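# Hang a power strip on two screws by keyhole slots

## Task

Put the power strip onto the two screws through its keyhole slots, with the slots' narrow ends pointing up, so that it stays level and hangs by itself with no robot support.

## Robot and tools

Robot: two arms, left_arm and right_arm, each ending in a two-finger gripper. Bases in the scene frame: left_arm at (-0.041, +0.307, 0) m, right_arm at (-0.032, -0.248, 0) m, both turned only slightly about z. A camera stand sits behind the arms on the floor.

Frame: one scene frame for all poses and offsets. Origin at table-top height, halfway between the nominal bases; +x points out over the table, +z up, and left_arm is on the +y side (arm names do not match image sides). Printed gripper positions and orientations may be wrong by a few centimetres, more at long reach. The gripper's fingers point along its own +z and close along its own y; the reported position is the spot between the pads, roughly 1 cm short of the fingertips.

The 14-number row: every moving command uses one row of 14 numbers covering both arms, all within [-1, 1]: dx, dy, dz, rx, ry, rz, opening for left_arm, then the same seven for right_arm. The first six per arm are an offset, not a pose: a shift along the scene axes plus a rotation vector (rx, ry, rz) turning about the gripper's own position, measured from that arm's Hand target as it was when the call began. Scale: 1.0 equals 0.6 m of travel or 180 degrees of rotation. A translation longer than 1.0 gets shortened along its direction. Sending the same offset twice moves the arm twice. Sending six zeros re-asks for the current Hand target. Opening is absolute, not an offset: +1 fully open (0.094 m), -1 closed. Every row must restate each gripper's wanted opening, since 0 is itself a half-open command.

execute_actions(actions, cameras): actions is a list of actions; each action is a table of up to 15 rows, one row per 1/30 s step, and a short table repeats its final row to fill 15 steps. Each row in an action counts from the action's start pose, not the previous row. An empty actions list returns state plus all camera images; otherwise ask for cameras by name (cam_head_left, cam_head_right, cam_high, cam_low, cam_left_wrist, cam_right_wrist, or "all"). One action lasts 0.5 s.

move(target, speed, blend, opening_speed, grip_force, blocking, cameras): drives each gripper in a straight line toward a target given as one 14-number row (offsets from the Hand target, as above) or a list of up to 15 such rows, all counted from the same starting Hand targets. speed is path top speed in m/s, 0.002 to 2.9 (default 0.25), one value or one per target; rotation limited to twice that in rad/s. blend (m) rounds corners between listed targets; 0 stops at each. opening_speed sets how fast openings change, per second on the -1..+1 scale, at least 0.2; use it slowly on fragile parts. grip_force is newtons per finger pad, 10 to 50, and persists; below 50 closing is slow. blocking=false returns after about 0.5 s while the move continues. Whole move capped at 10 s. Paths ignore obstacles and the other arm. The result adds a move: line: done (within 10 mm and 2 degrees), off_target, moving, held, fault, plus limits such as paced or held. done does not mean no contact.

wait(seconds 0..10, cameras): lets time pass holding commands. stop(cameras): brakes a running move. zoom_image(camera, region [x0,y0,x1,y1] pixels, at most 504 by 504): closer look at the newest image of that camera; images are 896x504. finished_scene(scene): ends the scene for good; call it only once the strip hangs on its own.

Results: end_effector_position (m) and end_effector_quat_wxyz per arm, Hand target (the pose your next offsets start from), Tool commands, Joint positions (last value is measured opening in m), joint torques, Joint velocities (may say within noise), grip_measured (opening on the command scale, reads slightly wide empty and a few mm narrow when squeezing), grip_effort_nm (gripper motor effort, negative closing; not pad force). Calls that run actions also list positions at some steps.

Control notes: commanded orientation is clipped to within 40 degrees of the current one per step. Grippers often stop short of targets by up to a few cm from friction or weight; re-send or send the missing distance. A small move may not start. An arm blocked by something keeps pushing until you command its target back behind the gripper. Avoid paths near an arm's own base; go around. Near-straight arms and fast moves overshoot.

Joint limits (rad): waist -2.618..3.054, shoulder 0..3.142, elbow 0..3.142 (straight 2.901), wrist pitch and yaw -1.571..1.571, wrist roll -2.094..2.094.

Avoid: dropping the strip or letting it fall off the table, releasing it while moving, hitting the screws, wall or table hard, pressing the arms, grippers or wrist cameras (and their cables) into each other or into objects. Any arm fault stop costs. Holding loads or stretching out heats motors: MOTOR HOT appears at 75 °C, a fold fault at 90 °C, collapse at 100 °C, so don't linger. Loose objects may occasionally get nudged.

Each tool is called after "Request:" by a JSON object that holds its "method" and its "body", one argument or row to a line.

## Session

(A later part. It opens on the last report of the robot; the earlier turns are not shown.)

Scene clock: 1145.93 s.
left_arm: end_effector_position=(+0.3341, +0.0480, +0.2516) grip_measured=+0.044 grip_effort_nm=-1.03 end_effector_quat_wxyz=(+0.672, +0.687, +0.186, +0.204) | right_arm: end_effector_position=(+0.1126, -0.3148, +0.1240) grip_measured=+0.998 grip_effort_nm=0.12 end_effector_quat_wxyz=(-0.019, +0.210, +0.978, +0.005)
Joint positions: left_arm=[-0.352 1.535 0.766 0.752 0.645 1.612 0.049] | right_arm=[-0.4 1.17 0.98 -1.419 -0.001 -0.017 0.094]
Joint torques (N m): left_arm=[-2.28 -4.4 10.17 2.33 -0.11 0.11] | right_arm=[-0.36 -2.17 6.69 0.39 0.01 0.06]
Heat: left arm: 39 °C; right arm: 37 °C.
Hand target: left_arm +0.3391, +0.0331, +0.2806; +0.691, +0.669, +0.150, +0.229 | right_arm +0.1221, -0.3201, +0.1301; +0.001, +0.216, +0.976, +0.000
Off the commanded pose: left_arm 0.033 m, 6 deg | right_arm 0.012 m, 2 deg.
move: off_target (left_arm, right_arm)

Request:
{"method": "wait", "body": {
  "seconds": 0.1,
  "cameras": ["cam_low", "cam_high", "cam_left_wrist"]
}}

Request:
{"method": "zoom_image", "body": {
  "camera": "cam_high",
  "region": [350, 180, 520, 310]
}}

Scene clock: 1147.43 s.
left_arm: end_effector_position=(+0.3341, +0.0480, +0.2516) grip_measured=+0.044 grip_effort_nm=-1.03 end_effector_quat_wxyz=(+0.672, +0.687, +0.186, +0.204) | right_arm: end_effector_position=(+0.1126, -0.3148, +0.1240) grip_measured=+0.998 grip_effort_nm=0.11 end_effector_quat_wxyz=(-0.019, +0.210, +0.978, +0.005)
Joint positions: left_arm=[-0.352 1.535 0.766 0.752 0.645 1.612 0.049] | right_arm=[-0.4 1.17 0.98 -1.419 -0.001 -0.017 0.094]
Joint torques (N m): left_arm=[-2.26 -4.41 10.15 2.33 -0.11 0.11] | right_arm=[-0.34 -2.22 6.71 0.38 0.03 0.08]
Heat: left arm: 39 °C; right arm: 37 °C.
Hand target: left_arm +0.3391, +0.0331, +0.2806; +0.691, +0.669, +0.150, +0.229 | right_arm +0.1221, -0.3201, +0.1301; +0.001, +0.216, +0.976, +0.000
Tool commands: left_gripper/opening=-0.2 right_gripper/opening=+1.0
Off the commanded pose: left_arm 0.033 m, 6 deg | right_arm 0.012 m, 2 deg.
wait: 0.10 s; at rest from the start
Images, in order (width x height): cam_high 896x504, cam_low 896x504, cam_left_wrist 896x504.

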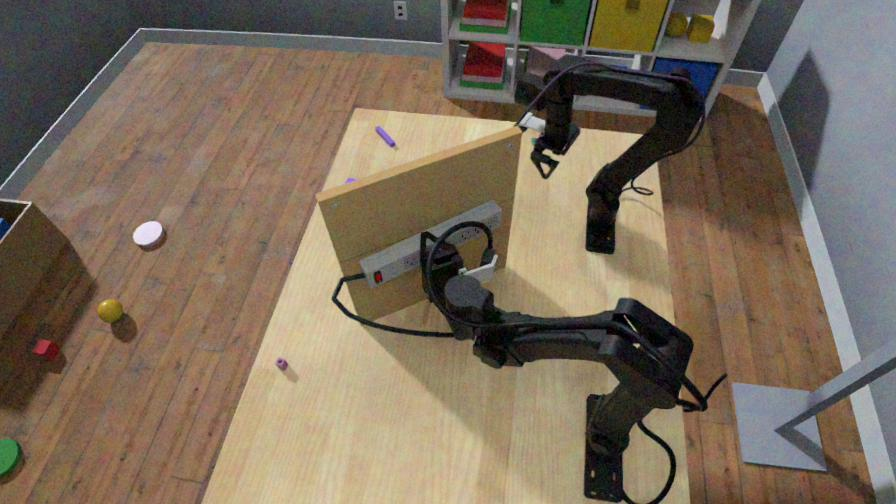

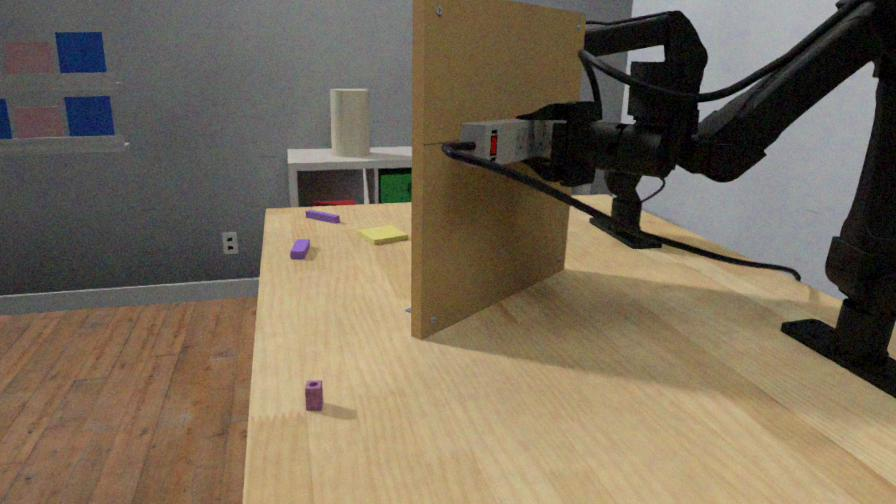

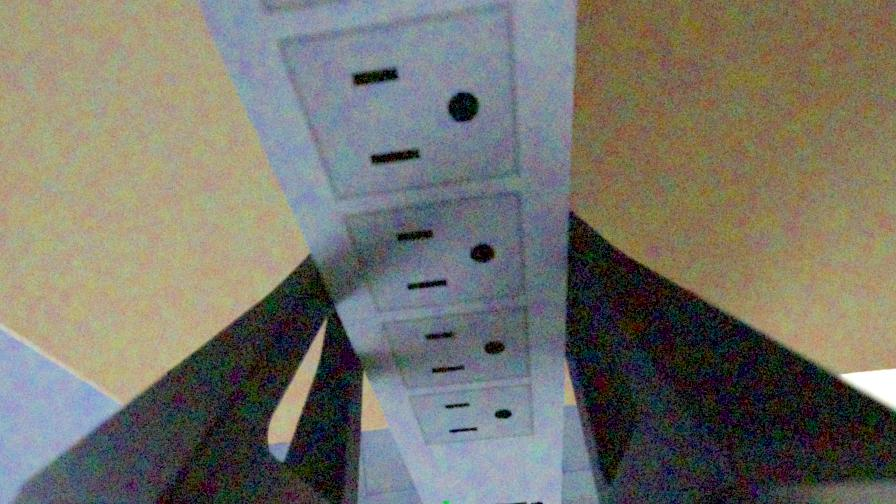

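Scaled by 2.965 from the camera's 896x504 image, which has a finer 1280x720 frame.

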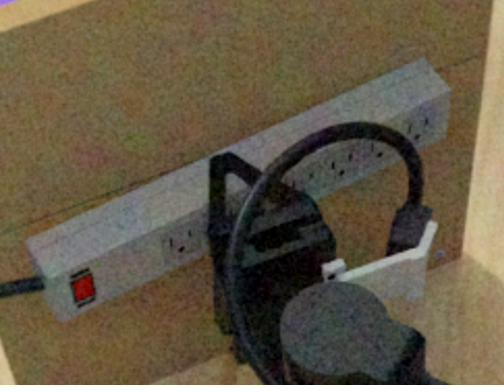

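Request:
{"method": "move", "body": {
  "target": [0.0083,-0.0125,0,0,0,0,-0.2,0,0,0,0,0,0,1.0],
  "speed": 0.05,
  "cameras": ["cam_low", "cam_high"]
}}

Request:
{"method": "zoom_image", "body": {
  "camera": "cam_high",
  "region": [350, 220, 410, 280]
}}

Request:
{"method": "zoom_image", "body": {
  "camera": "cam_high",
  "region": [450, 190, 510, 250]
}}

Request:
{"method": "zoom_image", "body": {
  "camera": "cam_low",
  "region": [435, 100, 515, 180]
}}

Scene clock: 1149.60 s.
left_arm: end_effector_position=(+0.3392, +0.0428, +0.2517) grip_measured=+0.043 grip_effort_nm=-1.03 end_effector_quat_wxyz=(+0.672, +0.687, +0.187, +0.203) | right_arm: end_effector_position=(+0.1126, -0.3148, +0.1240) grip_measured=+0.998 grip_effort_nm=0.12 end_effector_quat_wxyz=(-0.019, +0.210, +0.978, +0.005)
Joint positions: left_arm=[-0.362 1.56 0.792 0.75 0.636 1.609 0.049] | right_arm=[-0.4 1.17 0.98 -1.419 -0.001 -0.017 0.094]
Joint torques (N m): left_arm=[-2.78 -4.46 10.24 2.35 -0.18 0.16] | right_arm=[-0.42 -2.13 6.75 0.39 0.01 0.08]
Heat: left arm: 39 °C; right arm: 37 °C.
Hand target: left_arm +0.3441, +0.0257, +0.2806; +0.691, +0.669, +0.150, +0.229 | right_arm +0.1221, -0.3201, +0.1301; +0.001, +0.216, +0.976, +0.000
Off the commanded pose: left_arm 0.034 m, 6 deg | right_arm 0.012 m, 2 deg.
move: off_target (left_arm, right_arm)
Images, in order (width x height): cam_high 896x504, cam_low 896x504.

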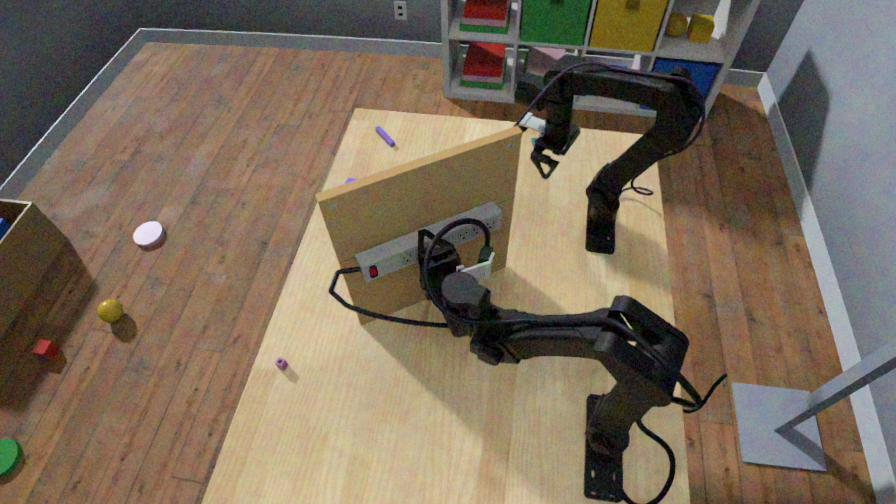

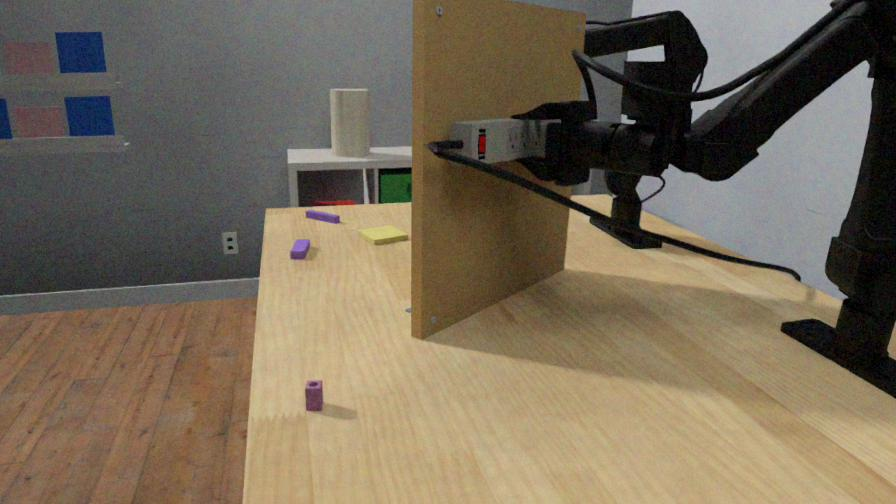

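Scaled by 8.400 from the camera's 896x504 image, which has a finer 1280x720 frame.

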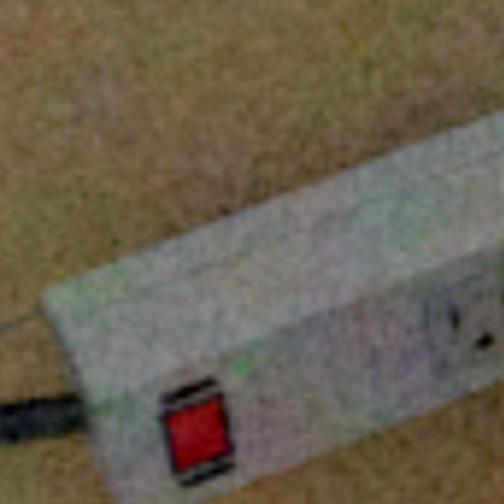

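Scaled by 8.400 from the camera's 896x504 image, which has a finer 1280x720 frame.

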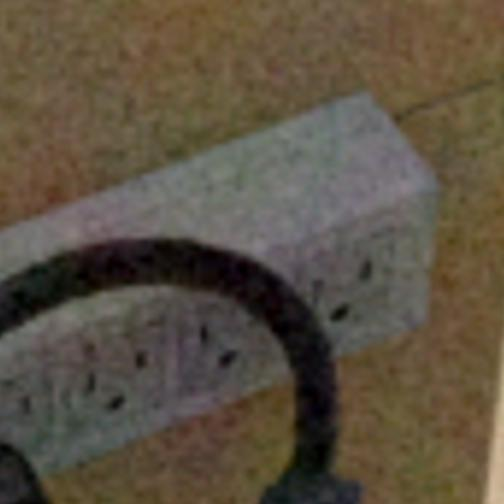

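Scaled by 6.300 from the camera's 896x504 image, which has a finer 1280x720 frame.

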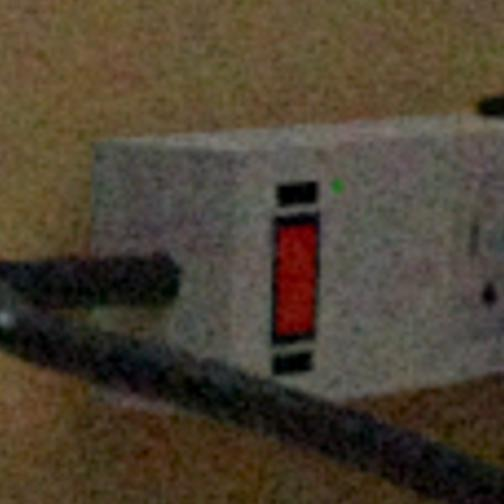

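Request:
{"method": "move", "body": {
  "target": [-0.0637,0.04773,-0.015,0,0,-0.01667,-0.2,0,0,0,0,0,0,1.0],
  "speed": 0.08,
  "cameras": ["cam_low", "cam_high"]
}}

Request:
{"method": "zoom_image", "body": {
  "camera": "cam_high",
  "region": [350, 180, 520, 310]
}}

Scene clock: 1157.17 s.
left_arm: end_effector_position=(+0.3110, +0.0489, +0.2384) grip_measured=+0.043 grip_effort_nm=-1.03 end_effector_quat_wxyz=(+0.675, +0.696, +0.174, +0.171) | right_arm: end_effector_position=(+0.1126, -0.3148, +0.1240) grip_measured=+0.998 grip_effort_nm=0.12 end_effector_quat_wxyz=(-0.019, +0.210, +0.978, +0.005)
Joint positions: left_arm=[-0.345 1.501 0.694 0.767 0.719 1.601 0.049] | right_arm=[-0.4 1.17 0.98 -1.419 -0.001 -0.017 0.094]
Joint torques (N m): left_arm=[0.92 -8.84 5.68 2.51 0.15 0.17] | right_arm=[-0.36 -2.13 6.74 0.38 0.01 0.08]
Heat: left arm: 42 °C; right arm: 37 °C.
Hand target: left_arm +0.3059, +0.0543, +0.2717; +0.697, +0.673, +0.132, +0.211 | right_arm +0.1221, -0.3201, +0.1301; +0.001, +0.216, +0.976, +0.000
Off the commanded pose: left_arm 0.034 m, 8 deg | right_arm 0.012 m, 2 deg.
move: off_target (left_arm, right_arm)
Images, in order (width x height): cam_high 896x504, cam_low 896x504.

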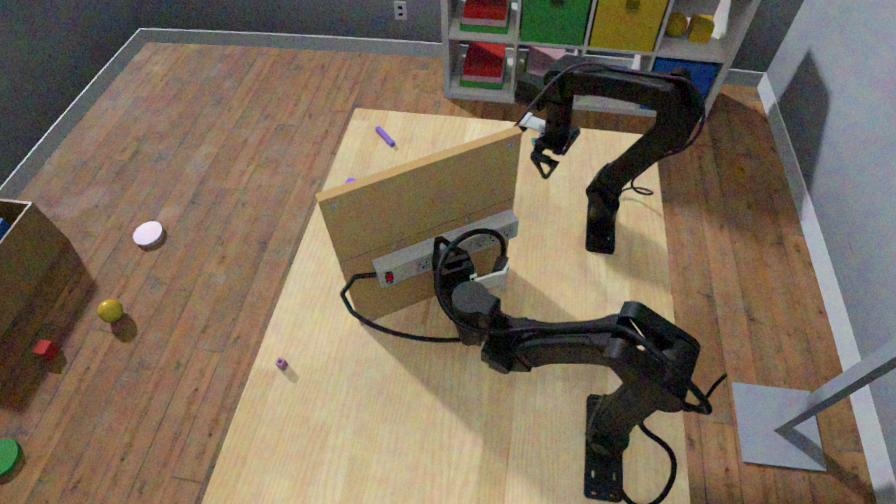

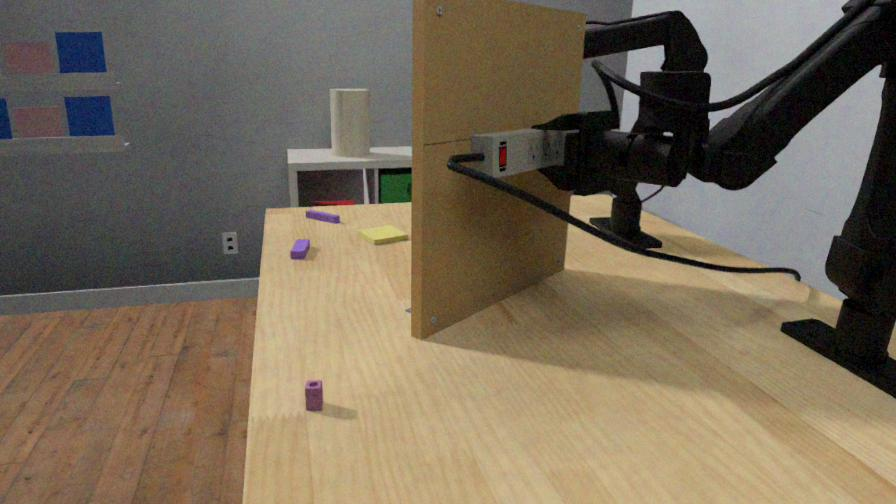

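Scaled by 2.965 from the camera's 896x504 image, which has a finer 1280x720 frame.

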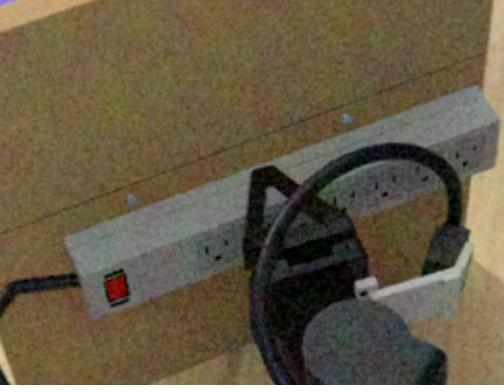

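Request:
{"method": "move", "body": {
  "target": [
    [0.01067,0.01708,-0.001,0,0,-0.00667,-0.2,0,0,0,0,0,0,1.0],
    [0.04085,-0.02840,-0.001,0,0,-0.00667,-0.2,0,0,0,0,0,0,1.0]
  ],
  "speed": 0.06,
  "cameras": ["cam_low", "cam_high"]
}}

Request:
{"method": "zoom_image", "body": {
  "camera": "cam_high",
  "region": [350, 220, 410, 280]
}}

Request:
{"method": "zoom_image", "body": {
  "camera": "cam_high",
  "region": [450, 190, 510, 250]
}}

Request:
{"method": "zoom_image", "body": {
  "camera": "cam_low",
  "region": [435, 100, 515, 180]
}}

Scene clock: 1166.73 s.
left_arm: end_effector_position=(+0.3200, +0.0416, +0.2402) grip_measured=+0.043 grip_effort_nm=-1.03 end_effector_quat_wxyz=(+0.679, +0.697, +0.161, +0.163) | right_arm: end_effector_position=(+0.1126, -0.3148, +0.1240) grip_measured=+0.998 grip_effort_nm=0.12 end_effector_quat_wxyz=(-0.019, +0.210, +0.978, +0.005)
Joint positions: left_arm=[-0.344 1.557 0.749 0.775 0.751 1.601 0.049] | right_arm=[-0.4 1.17 0.98 -1.419 -0.001 -0.017 0.094]
Joint torques (N m): left_arm=[-0.18 -4.82 9.4 2.53 -0.09 0.13] | right_arm=[-0.32 -2.14 6.64 0.36 0.02 0.08]
Heat: left arm: 40 °C; right arm: 37 °C.
Hand target: left_arm +0.3304, +0.0373, +0.2710; +0.699, +0.674, +0.125, +0.203 | right_arm +0.1221, -0.3201, +0.1301; +0.001, +0.216, +0.976, +0.000
Off the commanded pose: left_arm 0.033 m, 7 deg | right_arm 0.012 m, 2 deg.
move: off_target (left_arm, right_arm)
Images, in order (width x height): cam_high 896x504, cam_low 896x504.

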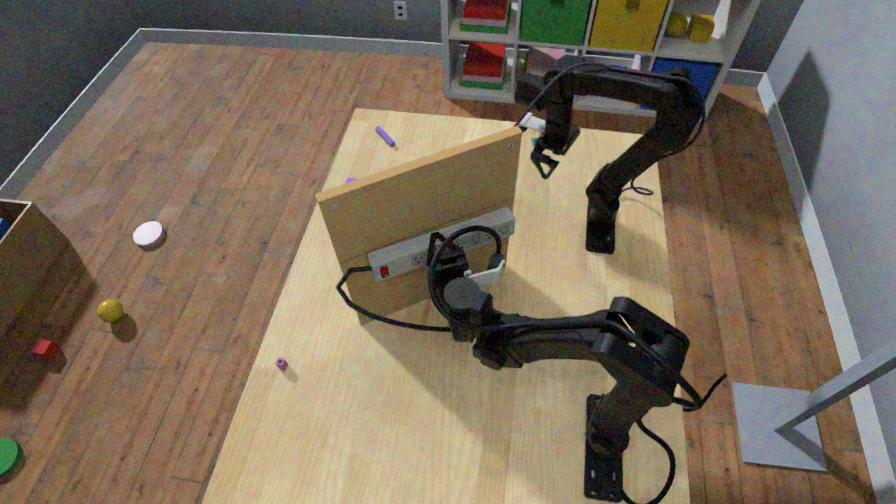

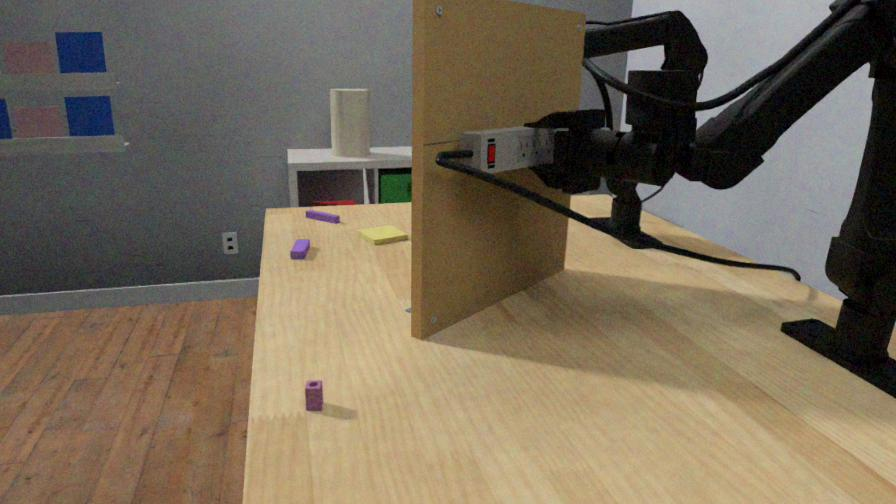

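Scaled by 8.400 from the camera's 896x504 image, which has a finer 1280x720 frame.

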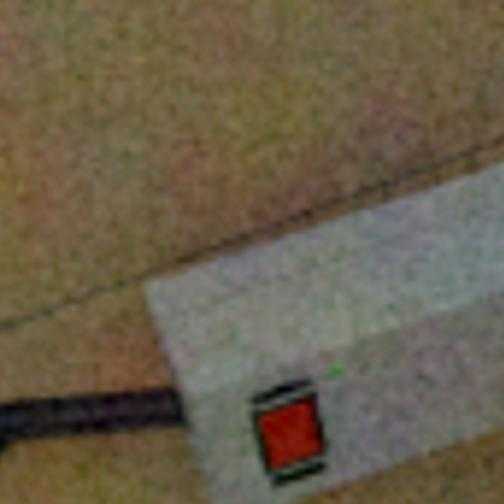

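Scaled by 8.400 from the camera's 896x504 image, which has a finer 1280x720 frame.

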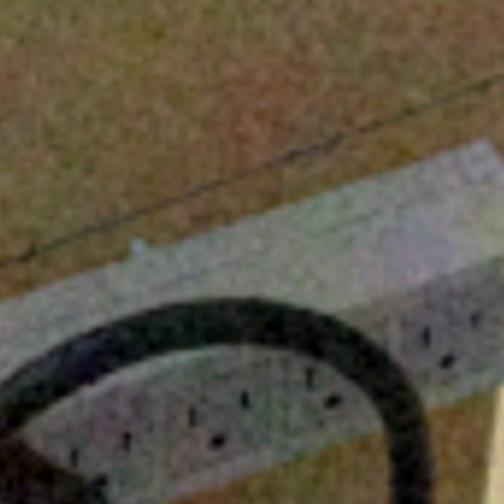

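Scaled by 6.300 from the camera's 896x504 image, which has a finer 1280x720 frame.

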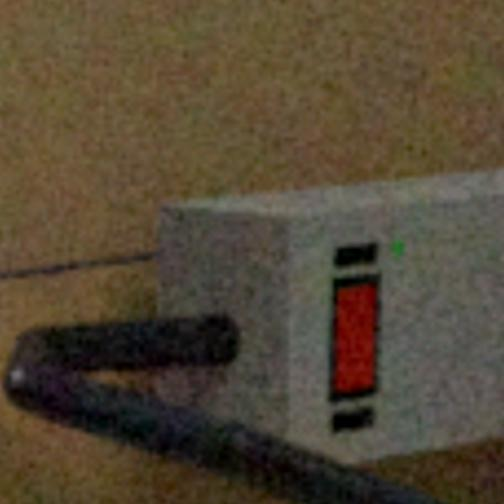

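Request:
{"method": "move", "body": {
  "target": [
    [-0.0156,0.06567,0.005,0,0,0.0111,-0.2,0,0,0,0,0,0,1.0],
    [0.0239,0.00617,0.005,0,0,0.0111,-0.2,0,0,0,0,0,0,1.0]
  ],
  "speed": 0.06,
  "cameras": ["cam_low", "cam_high"]
}}

Request:
{"method": "zoom_image", "body": {
  "camera": "cam_high",
  "region": [350, 220, 410, 280]
}}

Request:
{"method": "zoom_image", "body": {
  "camera": "cam_high",
  "region": [450, 190, 510, 250]
}}

Request:
{"method": "zoom_image", "body": {
  "camera": "cam_low",
  "region": [435, 100, 515, 180]
}}

Scene clock: 1178.33 s.
left_arm: end_effector_position=(+0.3333, +0.0443, +0.2445) grip_measured=+0.043 grip_effort_nm=-1.02 end_effector_quat_wxyz=(+0.679, +0.693, +0.169, +0.176) | right_arm: end_effector_position=(+0.1126, -0.3148, +0.1240) grip_measured=+0.998 grip_effort_nm=0.12 end_effector_quat_wxyz=(-0.019, +0.210, +0.978, +0.005)
Joint positions: left_arm=[-0.334 1.581 0.783 0.775 0.731 1.6 0.049] | right_arm=[-0.4 1.17 0.98 -1.419 -0.001 -0.017 0.094]
Joint torques (N m): left_arm=[-0.06 -5.07 9.62 2.39 -0.13 0.16] | right_arm=[-0.32 -2.1 6.69 0.38 0 0.05]
Heat: left arm: 42 °C; right arm: 37 °C.
Hand target: left_arm +0.3447, +0.0410, +0.2739; +0.695, +0.672, +0.137, +0.215 | right_arm +0.1221, -0.3201, +0.1301; +0.001, +0.216, +0.976, +0.000
Off the commanded pose: left_arm 0.032 m, 7 deg | right_arm 0.012 m, 2 deg.
move: off_target (left_arm, right_arm)
Images, in order (width x height): cam_high 896x504, cam_low 896x504.

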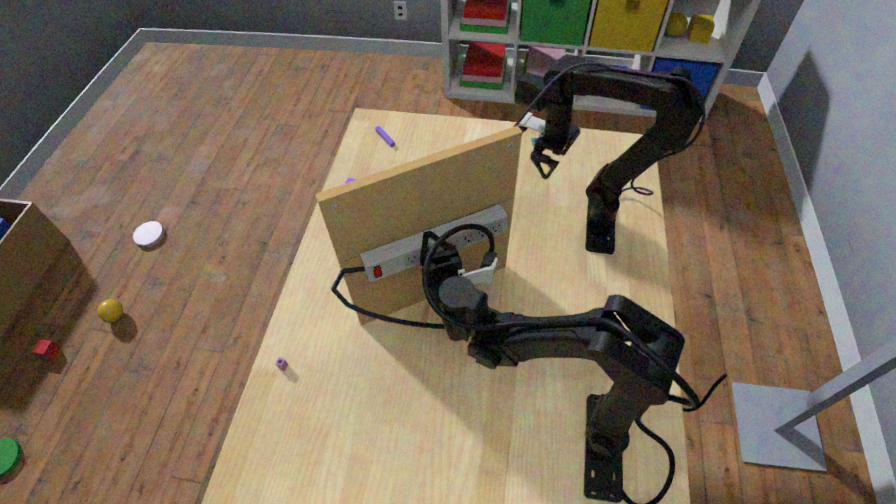

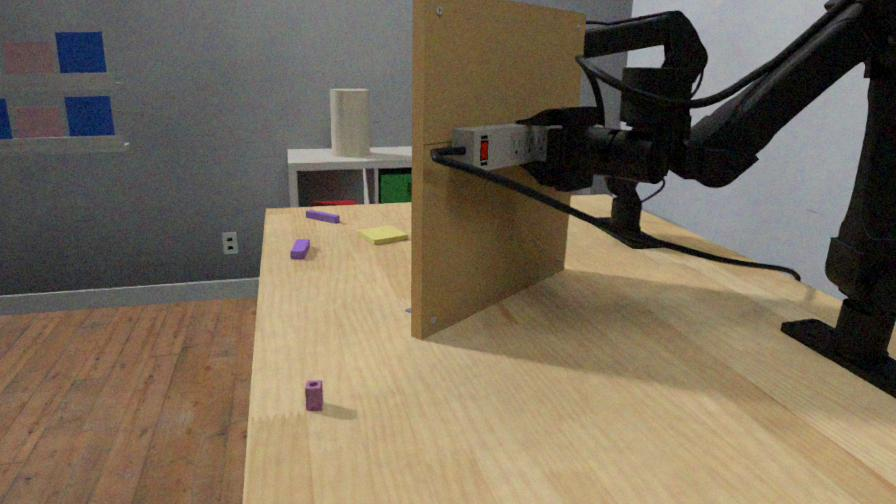

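Scaled by 8.400 from the camera's 896x504 image, which has a finer 1280x720 frame.

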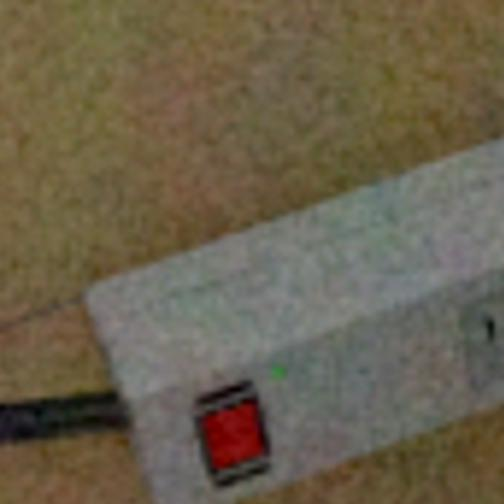

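Scaled by 8.400 from the camera's 896x504 image, which has a finer 1280x720 frame.

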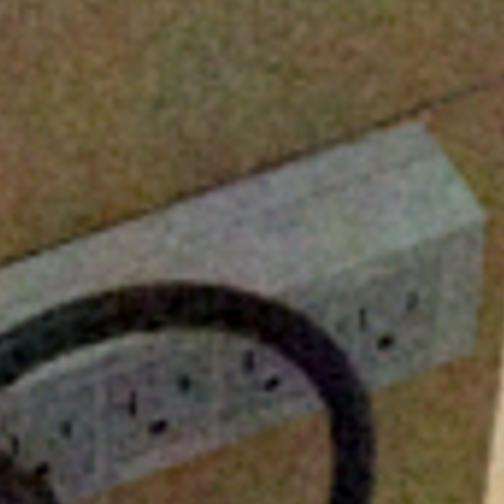

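Scaled by 6.300 from the camera's 896x504 image, which has a finer 1280x720 frame.

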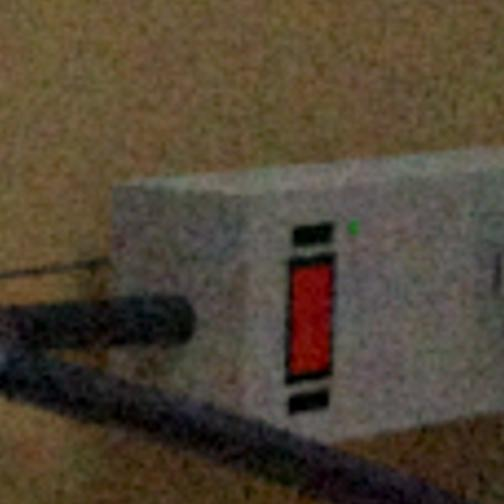

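Request:
{"method": "move", "body": {
  "target": [0.00553,-0.00833,0,0,0,0,-0.2,0,0,0,0,0,0,1.0],
  "speed": 0.03
}}

Request:
{"method": "move", "body": {
  "target": [0.00277,-0.00417,0,0,0,0,-0.2,0,0,0,0,0,0,1.0],
  "speed": 0.03
}}

Scene clock: 1183.93 s.
left_arm: end_effector_position=(+0.3365, +0.0395, +0.2450) grip_measured=+0.043 grip_effort_nm=-1.03 end_effector_quat_wxyz=(+0.679, +0.693, +0.168, +0.176) | right_arm: end_effector_position=(+0.1126, -0.3148, +0.1240) grip_measured=+0.998 grip_effort_nm=0.12 end_effector_quat_wxyz=(-0.019, +0.210, +0.978, +0.005)
Joint positions: left_arm=[-0.344 1.598 0.802 0.775 0.721 1.6 0.049] | right_arm=[-0.4 1.17 0.98 -1.419 -0.001 -0.017 0.094]
Joint torques (N m): left_arm=[-0.08 -5.16 9.74 2.38 -0.14 0.17] | right_arm=[-0.34 -2.09 6.71 0.39 -0.01 0.08]
Heat: left arm: 42 °C; right arm: 37 °C.
Hand target: left_arm +0.3480, +0.0359, +0.2740; +0.695, +0.672, +0.137, +0.215 | right_arm +0.1221, -0.3201, +0.1301; +0.001, +0.216, +0.976, +0.000
Off the commanded pose: left_arm 0.031 m, 6 deg | right_arm 0.012 m, 2 deg.
move: off_target (left_arm, right_arm)

Scene clock: 1184.63 s.
left_arm: end_effector_position=(+0.3369, +0.0386, +0.2450) grip_measured=+0.043 grip_effort_nm=-1.03 end_effector_quat_wxyz=(+0.679, +0.693, +0.169, +0.176) | right_arm: end_effector_position=(+0.1126, -0.3148, +0.1240) grip_measured=+0.998 grip_effort_nm=0.12 end_effector_quat_wxyz=(-0.019, +0.210, +0.978, +0.005)
Joint positions: left_arm=[-0.347 1.6 0.804 0.775 0.718 1.6 0.049] | right_arm=[-0.4 1.17 0.98 -1.419 -0.001 -0.017 0.094]
Joint torques (N m): left_arm=[-0.29 -4.79 10.14 2.38 -0.15 0.17] | right_arm=[-0.36 -2.09 6.69 0.37 -0.02 0.08]
Heat: left arm: 42 °C; right arm: 37 °C.
Hand target: left_arm +0.3497, +0.0334, +0.2741; +0.695, +0.672, +0.137, +0.215 | right_arm +0.1221, -0.3201, +0.1301; +0.001, +0.216, +0.976, +0.000
Off the commanded pose: left_arm 0.032 m, 7 deg | right_arm 0.012 m, 2 deg.
move: off_target (left_arm, right_arm)

Request:
{"method": "wait", "body": {
  "seconds": 0.1,
  "cameras": ["cam_low", "cam_high"]
}}

Request:
{"method": "zoom_image", "body": {
  "camera": "cam_high",
  "region": [350, 220, 410, 280]
}}

Request:
{"method": "zoom_image", "body": {
  "camera": "cam_high",
  "region": [450, 190, 510, 250]
}}

Request:
{"method": "zoom_image", "body": {
  "camera": "cam_low",
  "region": [435, 100, 515, 180]
}}

Scene clock: 1186.00 s.
left_arm: end_effector_position=(+0.3369, +0.0386, +0.2450) grip_measured=+0.043 grip_effort_nm=-1.03 end_effector_quat_wxyz=(+0.679, +0.693, +0.169, +0.176) | right_arm: end_effector_position=(+0.1126, -0.3148, +0.1240) grip_measured=+0.998 grip_effort_nm=0.12 end_effector_quat_wxyz=(-0.019, +0.210, +0.978, +0.005)
Joint positions: left_arm=[-0.347 1.6 0.804 0.775 0.718 1.6 0.049] | right_arm=[-0.4 1.17 0.98 -1.419 -0.001 -0.017 0.094]
Joint torques (N m): left_arm=[-0.25 -4.82 10.15 2.37 -0.15 0.17] | right_arm=[-0.31 -2.1 6.67 0.38 0.01 0.08]
Heat: left arm: 42 °C; right arm: 37 °C.
Hand target: left_arm +0.3497, +0.0334, +0.2741; +0.695, +0.672, +0.137, +0.215 | right_arm +0.1221, -0.3201, +0.1301; +0.001, +0.216, +0.976, +0.000
Tool commands: left_gripper/opening=-0.2 right_gripper/opening=+1.0
Off the commanded pose: left_arm 0.032 m, 7 deg | right_arm 0.012 m, 2 deg.
wait: 0.10 s; at rest from the start
Images, in order (width x height): cam_high 896x504, cam_low 896x504.

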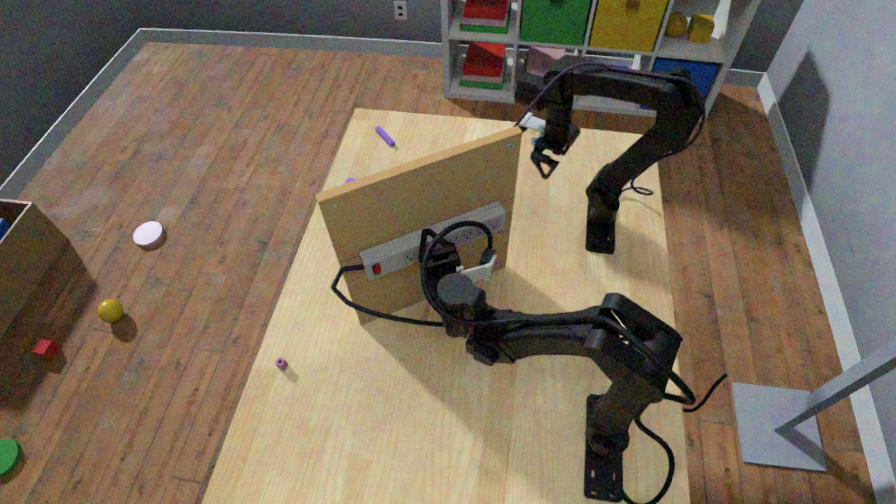

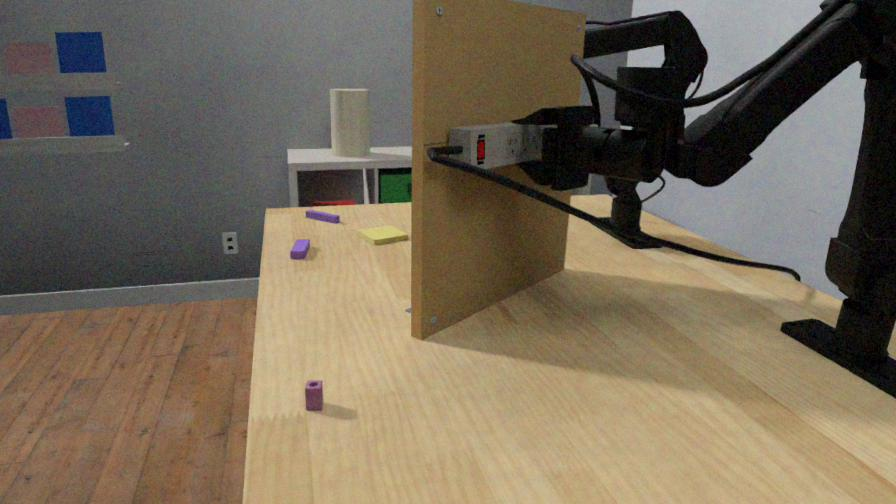

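Scaled by 8.400 from the camera's 896x504 image, which has a finer 1280x720 frame.

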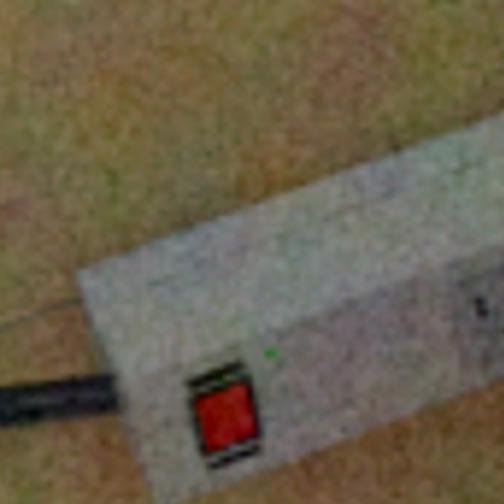

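Scaled by 8.400 from the camera's 896x504 image, which has a finer 1280x720 frame.

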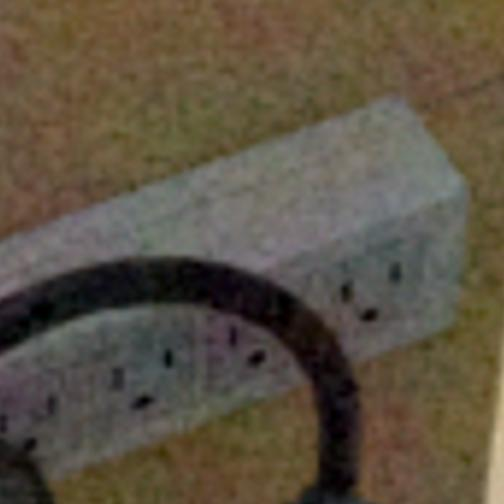

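Scaled by 6.300 from the camera's 896x504 image, which has a finer 1280x720 frame.

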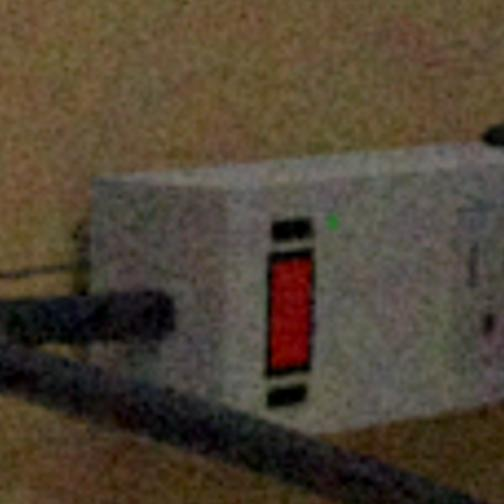

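Request:
{"method": "move", "body": {
  "target": [
    [-0.0413,0.0598,-0.00433,-0.00079,0.00147,0.00333,-0.2,0,0,0,0,0,0,1.0],
    [-0.00628,0.00704,-0.00433,-0.00079,0.00147,0.00333,-0.2,0,0,0,0,0,0,1.0]
  ],
  "speed": 0.06
}}

Request:
{"method": "move", "body": {
  "target": [0.00922,-0.01388,0,0,0,0,-0.2,0,0,0,0,0,0,1.0],
  "speed": 0.03,
  "cameras": ["cam_low", "cam_high"]
}}

Request:
{"method": "zoom_image", "body": {
  "camera": "cam_high",
  "region": [350, 220, 410, 280]
}}

Request:
{"method": "zoom_image", "body": {
  "camera": "cam_high",
  "region": [450, 190, 510, 250]
}}

Request:
{"method": "zoom_image", "body": {
  "camera": "cam_low",
  "region": [435, 100, 515, 180]
}}

Scene clock: 1194.43 s.
left_arm: end_effector_position=(+0.3349, +0.0415, +0.2407) grip_measured=+0.043 grip_effort_nm=-1.03 end_effector_quat_wxyz=(+0.676, +0.694, +0.176, +0.178) | right_arm: end_effector_position=(+0.1126, -0.3148, +0.1240) grip_measured=+0.998 grip_effort_nm=0.12 end_effector_quat_wxyz=(-0.019, +0.210, +0.978, +0.005)
Joint positions: left_arm=[-0.346 1.589 0.783 0.775 0.705 1.6 0.049] | right_arm=[-0.4 1.17 0.98 -1.419 -0.001 -0.017 0.094]
Joint torques (N m): left_arm=[-0.08 -5.14 9.51 2.49 -0.09 0.14] | right_arm=[-0.39 -2.17 6.72 0.36 0.01 0.07]
Heat: left arm: 43 °C; right arm: 37 °C.
Hand target: left_arm +0.3459, +0.0376, +0.2713; +0.695, +0.671, +0.142, +0.217 | right_arm +0.1221, -0.3201, +0.1301; +0.001, +0.216, +0.976, +0.000
Off the commanded pose: left_arm 0.033 m, 7 deg | right_arm 0.012 m, 2 deg.
move: off_target (left_arm, right_arm)

Scene clock: 1195.17 s.
left_arm: end_effector_position=(+0.3339, +0.0352, +0.2406) grip_measured=+0.043 grip_effort_nm=-1.03 end_effector_quat_wxyz=(+0.678, +0.695, +0.168, +0.170) | right_arm: end_effector_position=(+0.1126, -0.3148, +0.1240) grip_measured=+0.998 grip_effort_nm=0.12 end_effector_quat_wxyz=(-0.019, +0.210, +0.978, +0.005)
Joint positions: left_arm=[-0.356 1.604 0.798 0.775 0.718 1.6 0.049] | right_arm=[-0.4 1.17 0.98 -1.419 -0.001 -0.017 0.094]
Joint torques (N m): left_arm=[-0.64 -4.48 10.45 2.45 -0.41 0.13] | right_arm=[-0.32 -2.18 6.72 0.38 0.01 0.07]
Heat: left arm: 43 °C; right arm: 37 °C.
Hand target: left_arm +0.3515, +0.0294, +0.2713; +0.695, +0.671, +0.142, +0.217 | right_arm +0.1221, -0.3201, +0.1301; +0.001, +0.216, +0.976, +0.000
Off the commanded pose: left_arm 0.036 m, 7 deg | right_arm 0.012 m, 2 deg.
move: off_target (left_arm, right_arm)
Images, in order (width x height): cam_high 896x504, cam_low 896x504.

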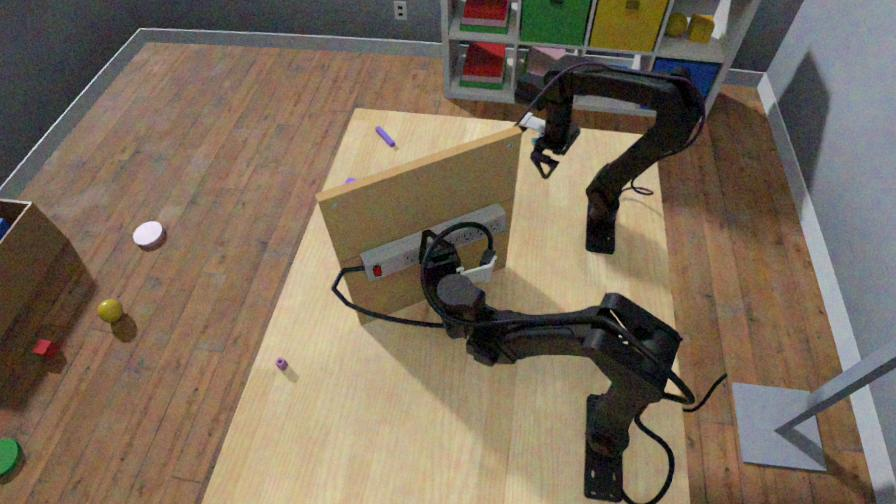

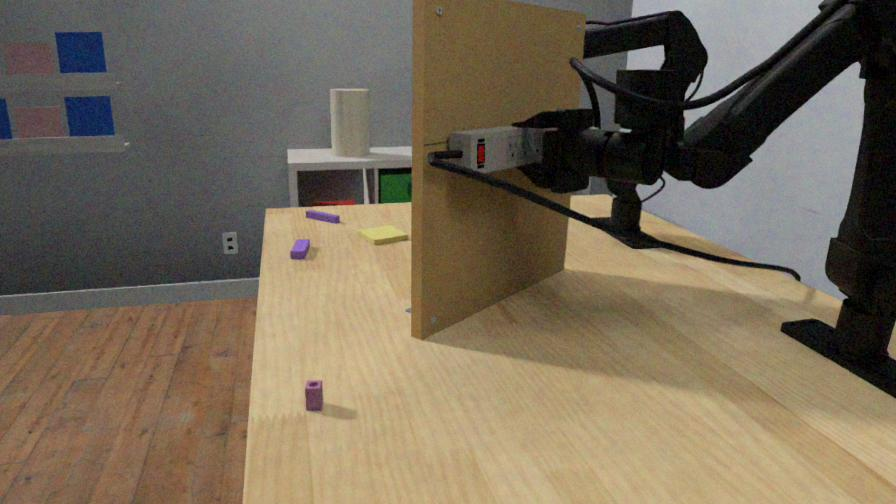

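Scaled by 8.400 from the camera's 896x504 image, which has a finer 1280x720 frame.

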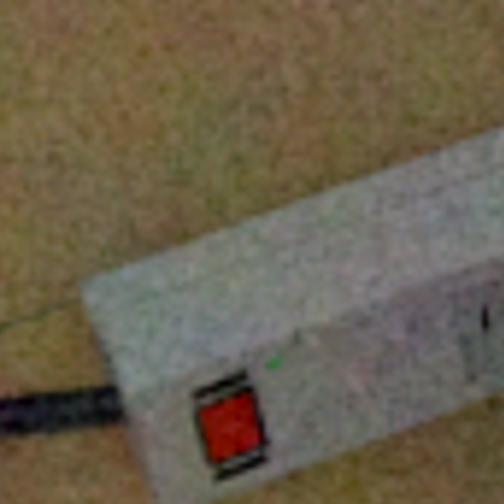

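Scaled by 8.400 from the camera's 896x504 image, which has a finer 1280x720 frame.

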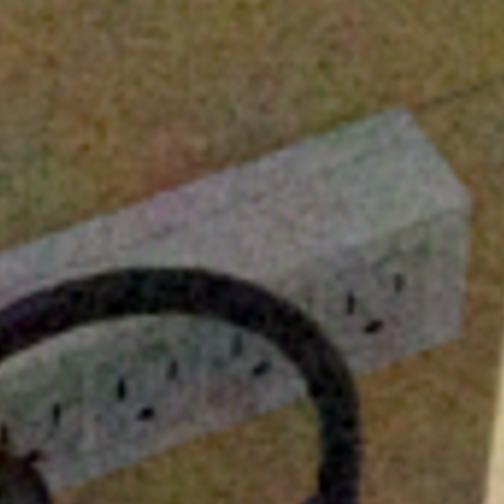

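Scaled by 6.300 from the camera's 896x504 image, which has a finer 1280x720 frame.

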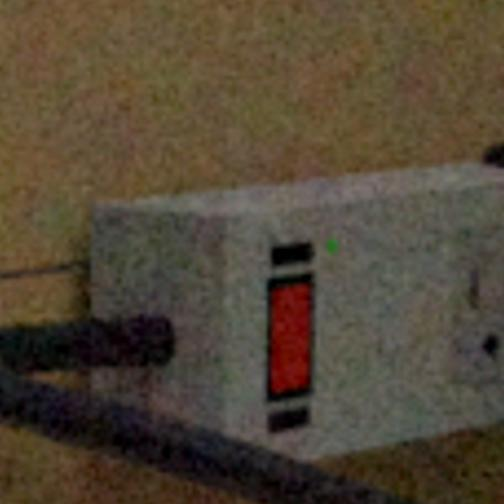

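Request:
{"method": "move", "body": {
  "target": [
    [-0.04493,0.06618,0.0028,0,0,0,-0.2,0,0,0,0,0,0,1.0],
    [-0.00992,0.01342,0.0028,0,0,0,-0.2,0,0,0,0,0,0,1.0]
  ],
  "speed": 0.06
}}

Request:
{"method": "move", "body": {
  "target": [0.00922,-0.01388,0,0,0,0,-0.2,0,0,0,0,0,0,1.0],
  "speed": 0.03
}}

Scene clock: 1199.70 s.
left_arm: end_effector_position=(+0.3346, +0.0412, +0.2436) grip_measured=+0.043 grip_effort_nm=-1.03 end_effector_quat_wxyz=(+0.677, +0.692, +0.174, +0.179) | right_arm: end_effector_position=(+0.1126, -0.3148, +0.1240) grip_measured=+0.998 grip_effort_nm=0.11 end_effector_quat_wxyz=(-0.019, +0.210, +0.978, +0.005)
Joint positions: left_arm=[-0.347 1.585 0.786 0.775 0.705 1.599 0.049] | right_arm=[-0.4 1.17 0.98 -1.419 -0.001 -0.017 0.094]
Joint torques (N m): left_arm=[-0.09 -5.09 9.54 2.42 -0.1 0.15] | right_arm=[-0.39 -2.15 6.65 0.38 0.01 0.06]
Heat: left arm: 43 °C; right arm: 37 °C.
Hand target: left_arm +0.3455, +0.0374, +0.2730; +0.695, +0.671, +0.142, +0.217 | right_arm +0.1221, -0.3201, +0.1301; +0.001, +0.216, +0.976, +0.000
Off the commanded pose: left_arm 0.032 m, 7 deg | right_arm 0.012 m, 2 deg.
move: off_target (left_arm, right_arm)

Scene clock: 1200.50 s.
left_arm: end_effector_position=(+0.3364, +0.0356, +0.2440) grip_measured=+0.043 grip_effort_nm=-1.02 end_effector_quat_wxyz=(+0.678, +0.693, +0.171, +0.177) | right_arm: end_effector_position=(+0.1126, -0.3148, +0.1240) grip_measured=+0.998 grip_effort_nm=0.12 end_effector_quat_wxyz=(-0.019, +0.210, +0.978, +0.005)
Joint positions: left_arm=[-0.358 1.602 0.803 0.775 0.702 1.599 0.049] | right_arm=[-0.4 1.17 0.98 -1.419 -0.001 -0.017 0.094]
Joint torques (N m): left_arm=[-0.59 -4.46 10.36 2.39 -0.26 0.15] | right_arm=[-0.4 -2.15 6.69 0.38 0.01 0.08]
Heat: left arm: 43 °C; right arm: 37 °C.
Hand target: left_arm +0.3510, +0.0290, +0.2730; +0.695, +0.671, +0.142, +0.217 | right_arm +0.1221, -0.3201, +0.1301; +0.001, +0.216, +0.976, +0.000
Off the commanded pose: left_arm 0.033 m, 6 deg | right_arm 0.012 m, 2 deg.
move: off_target (left_arm, right_arm)


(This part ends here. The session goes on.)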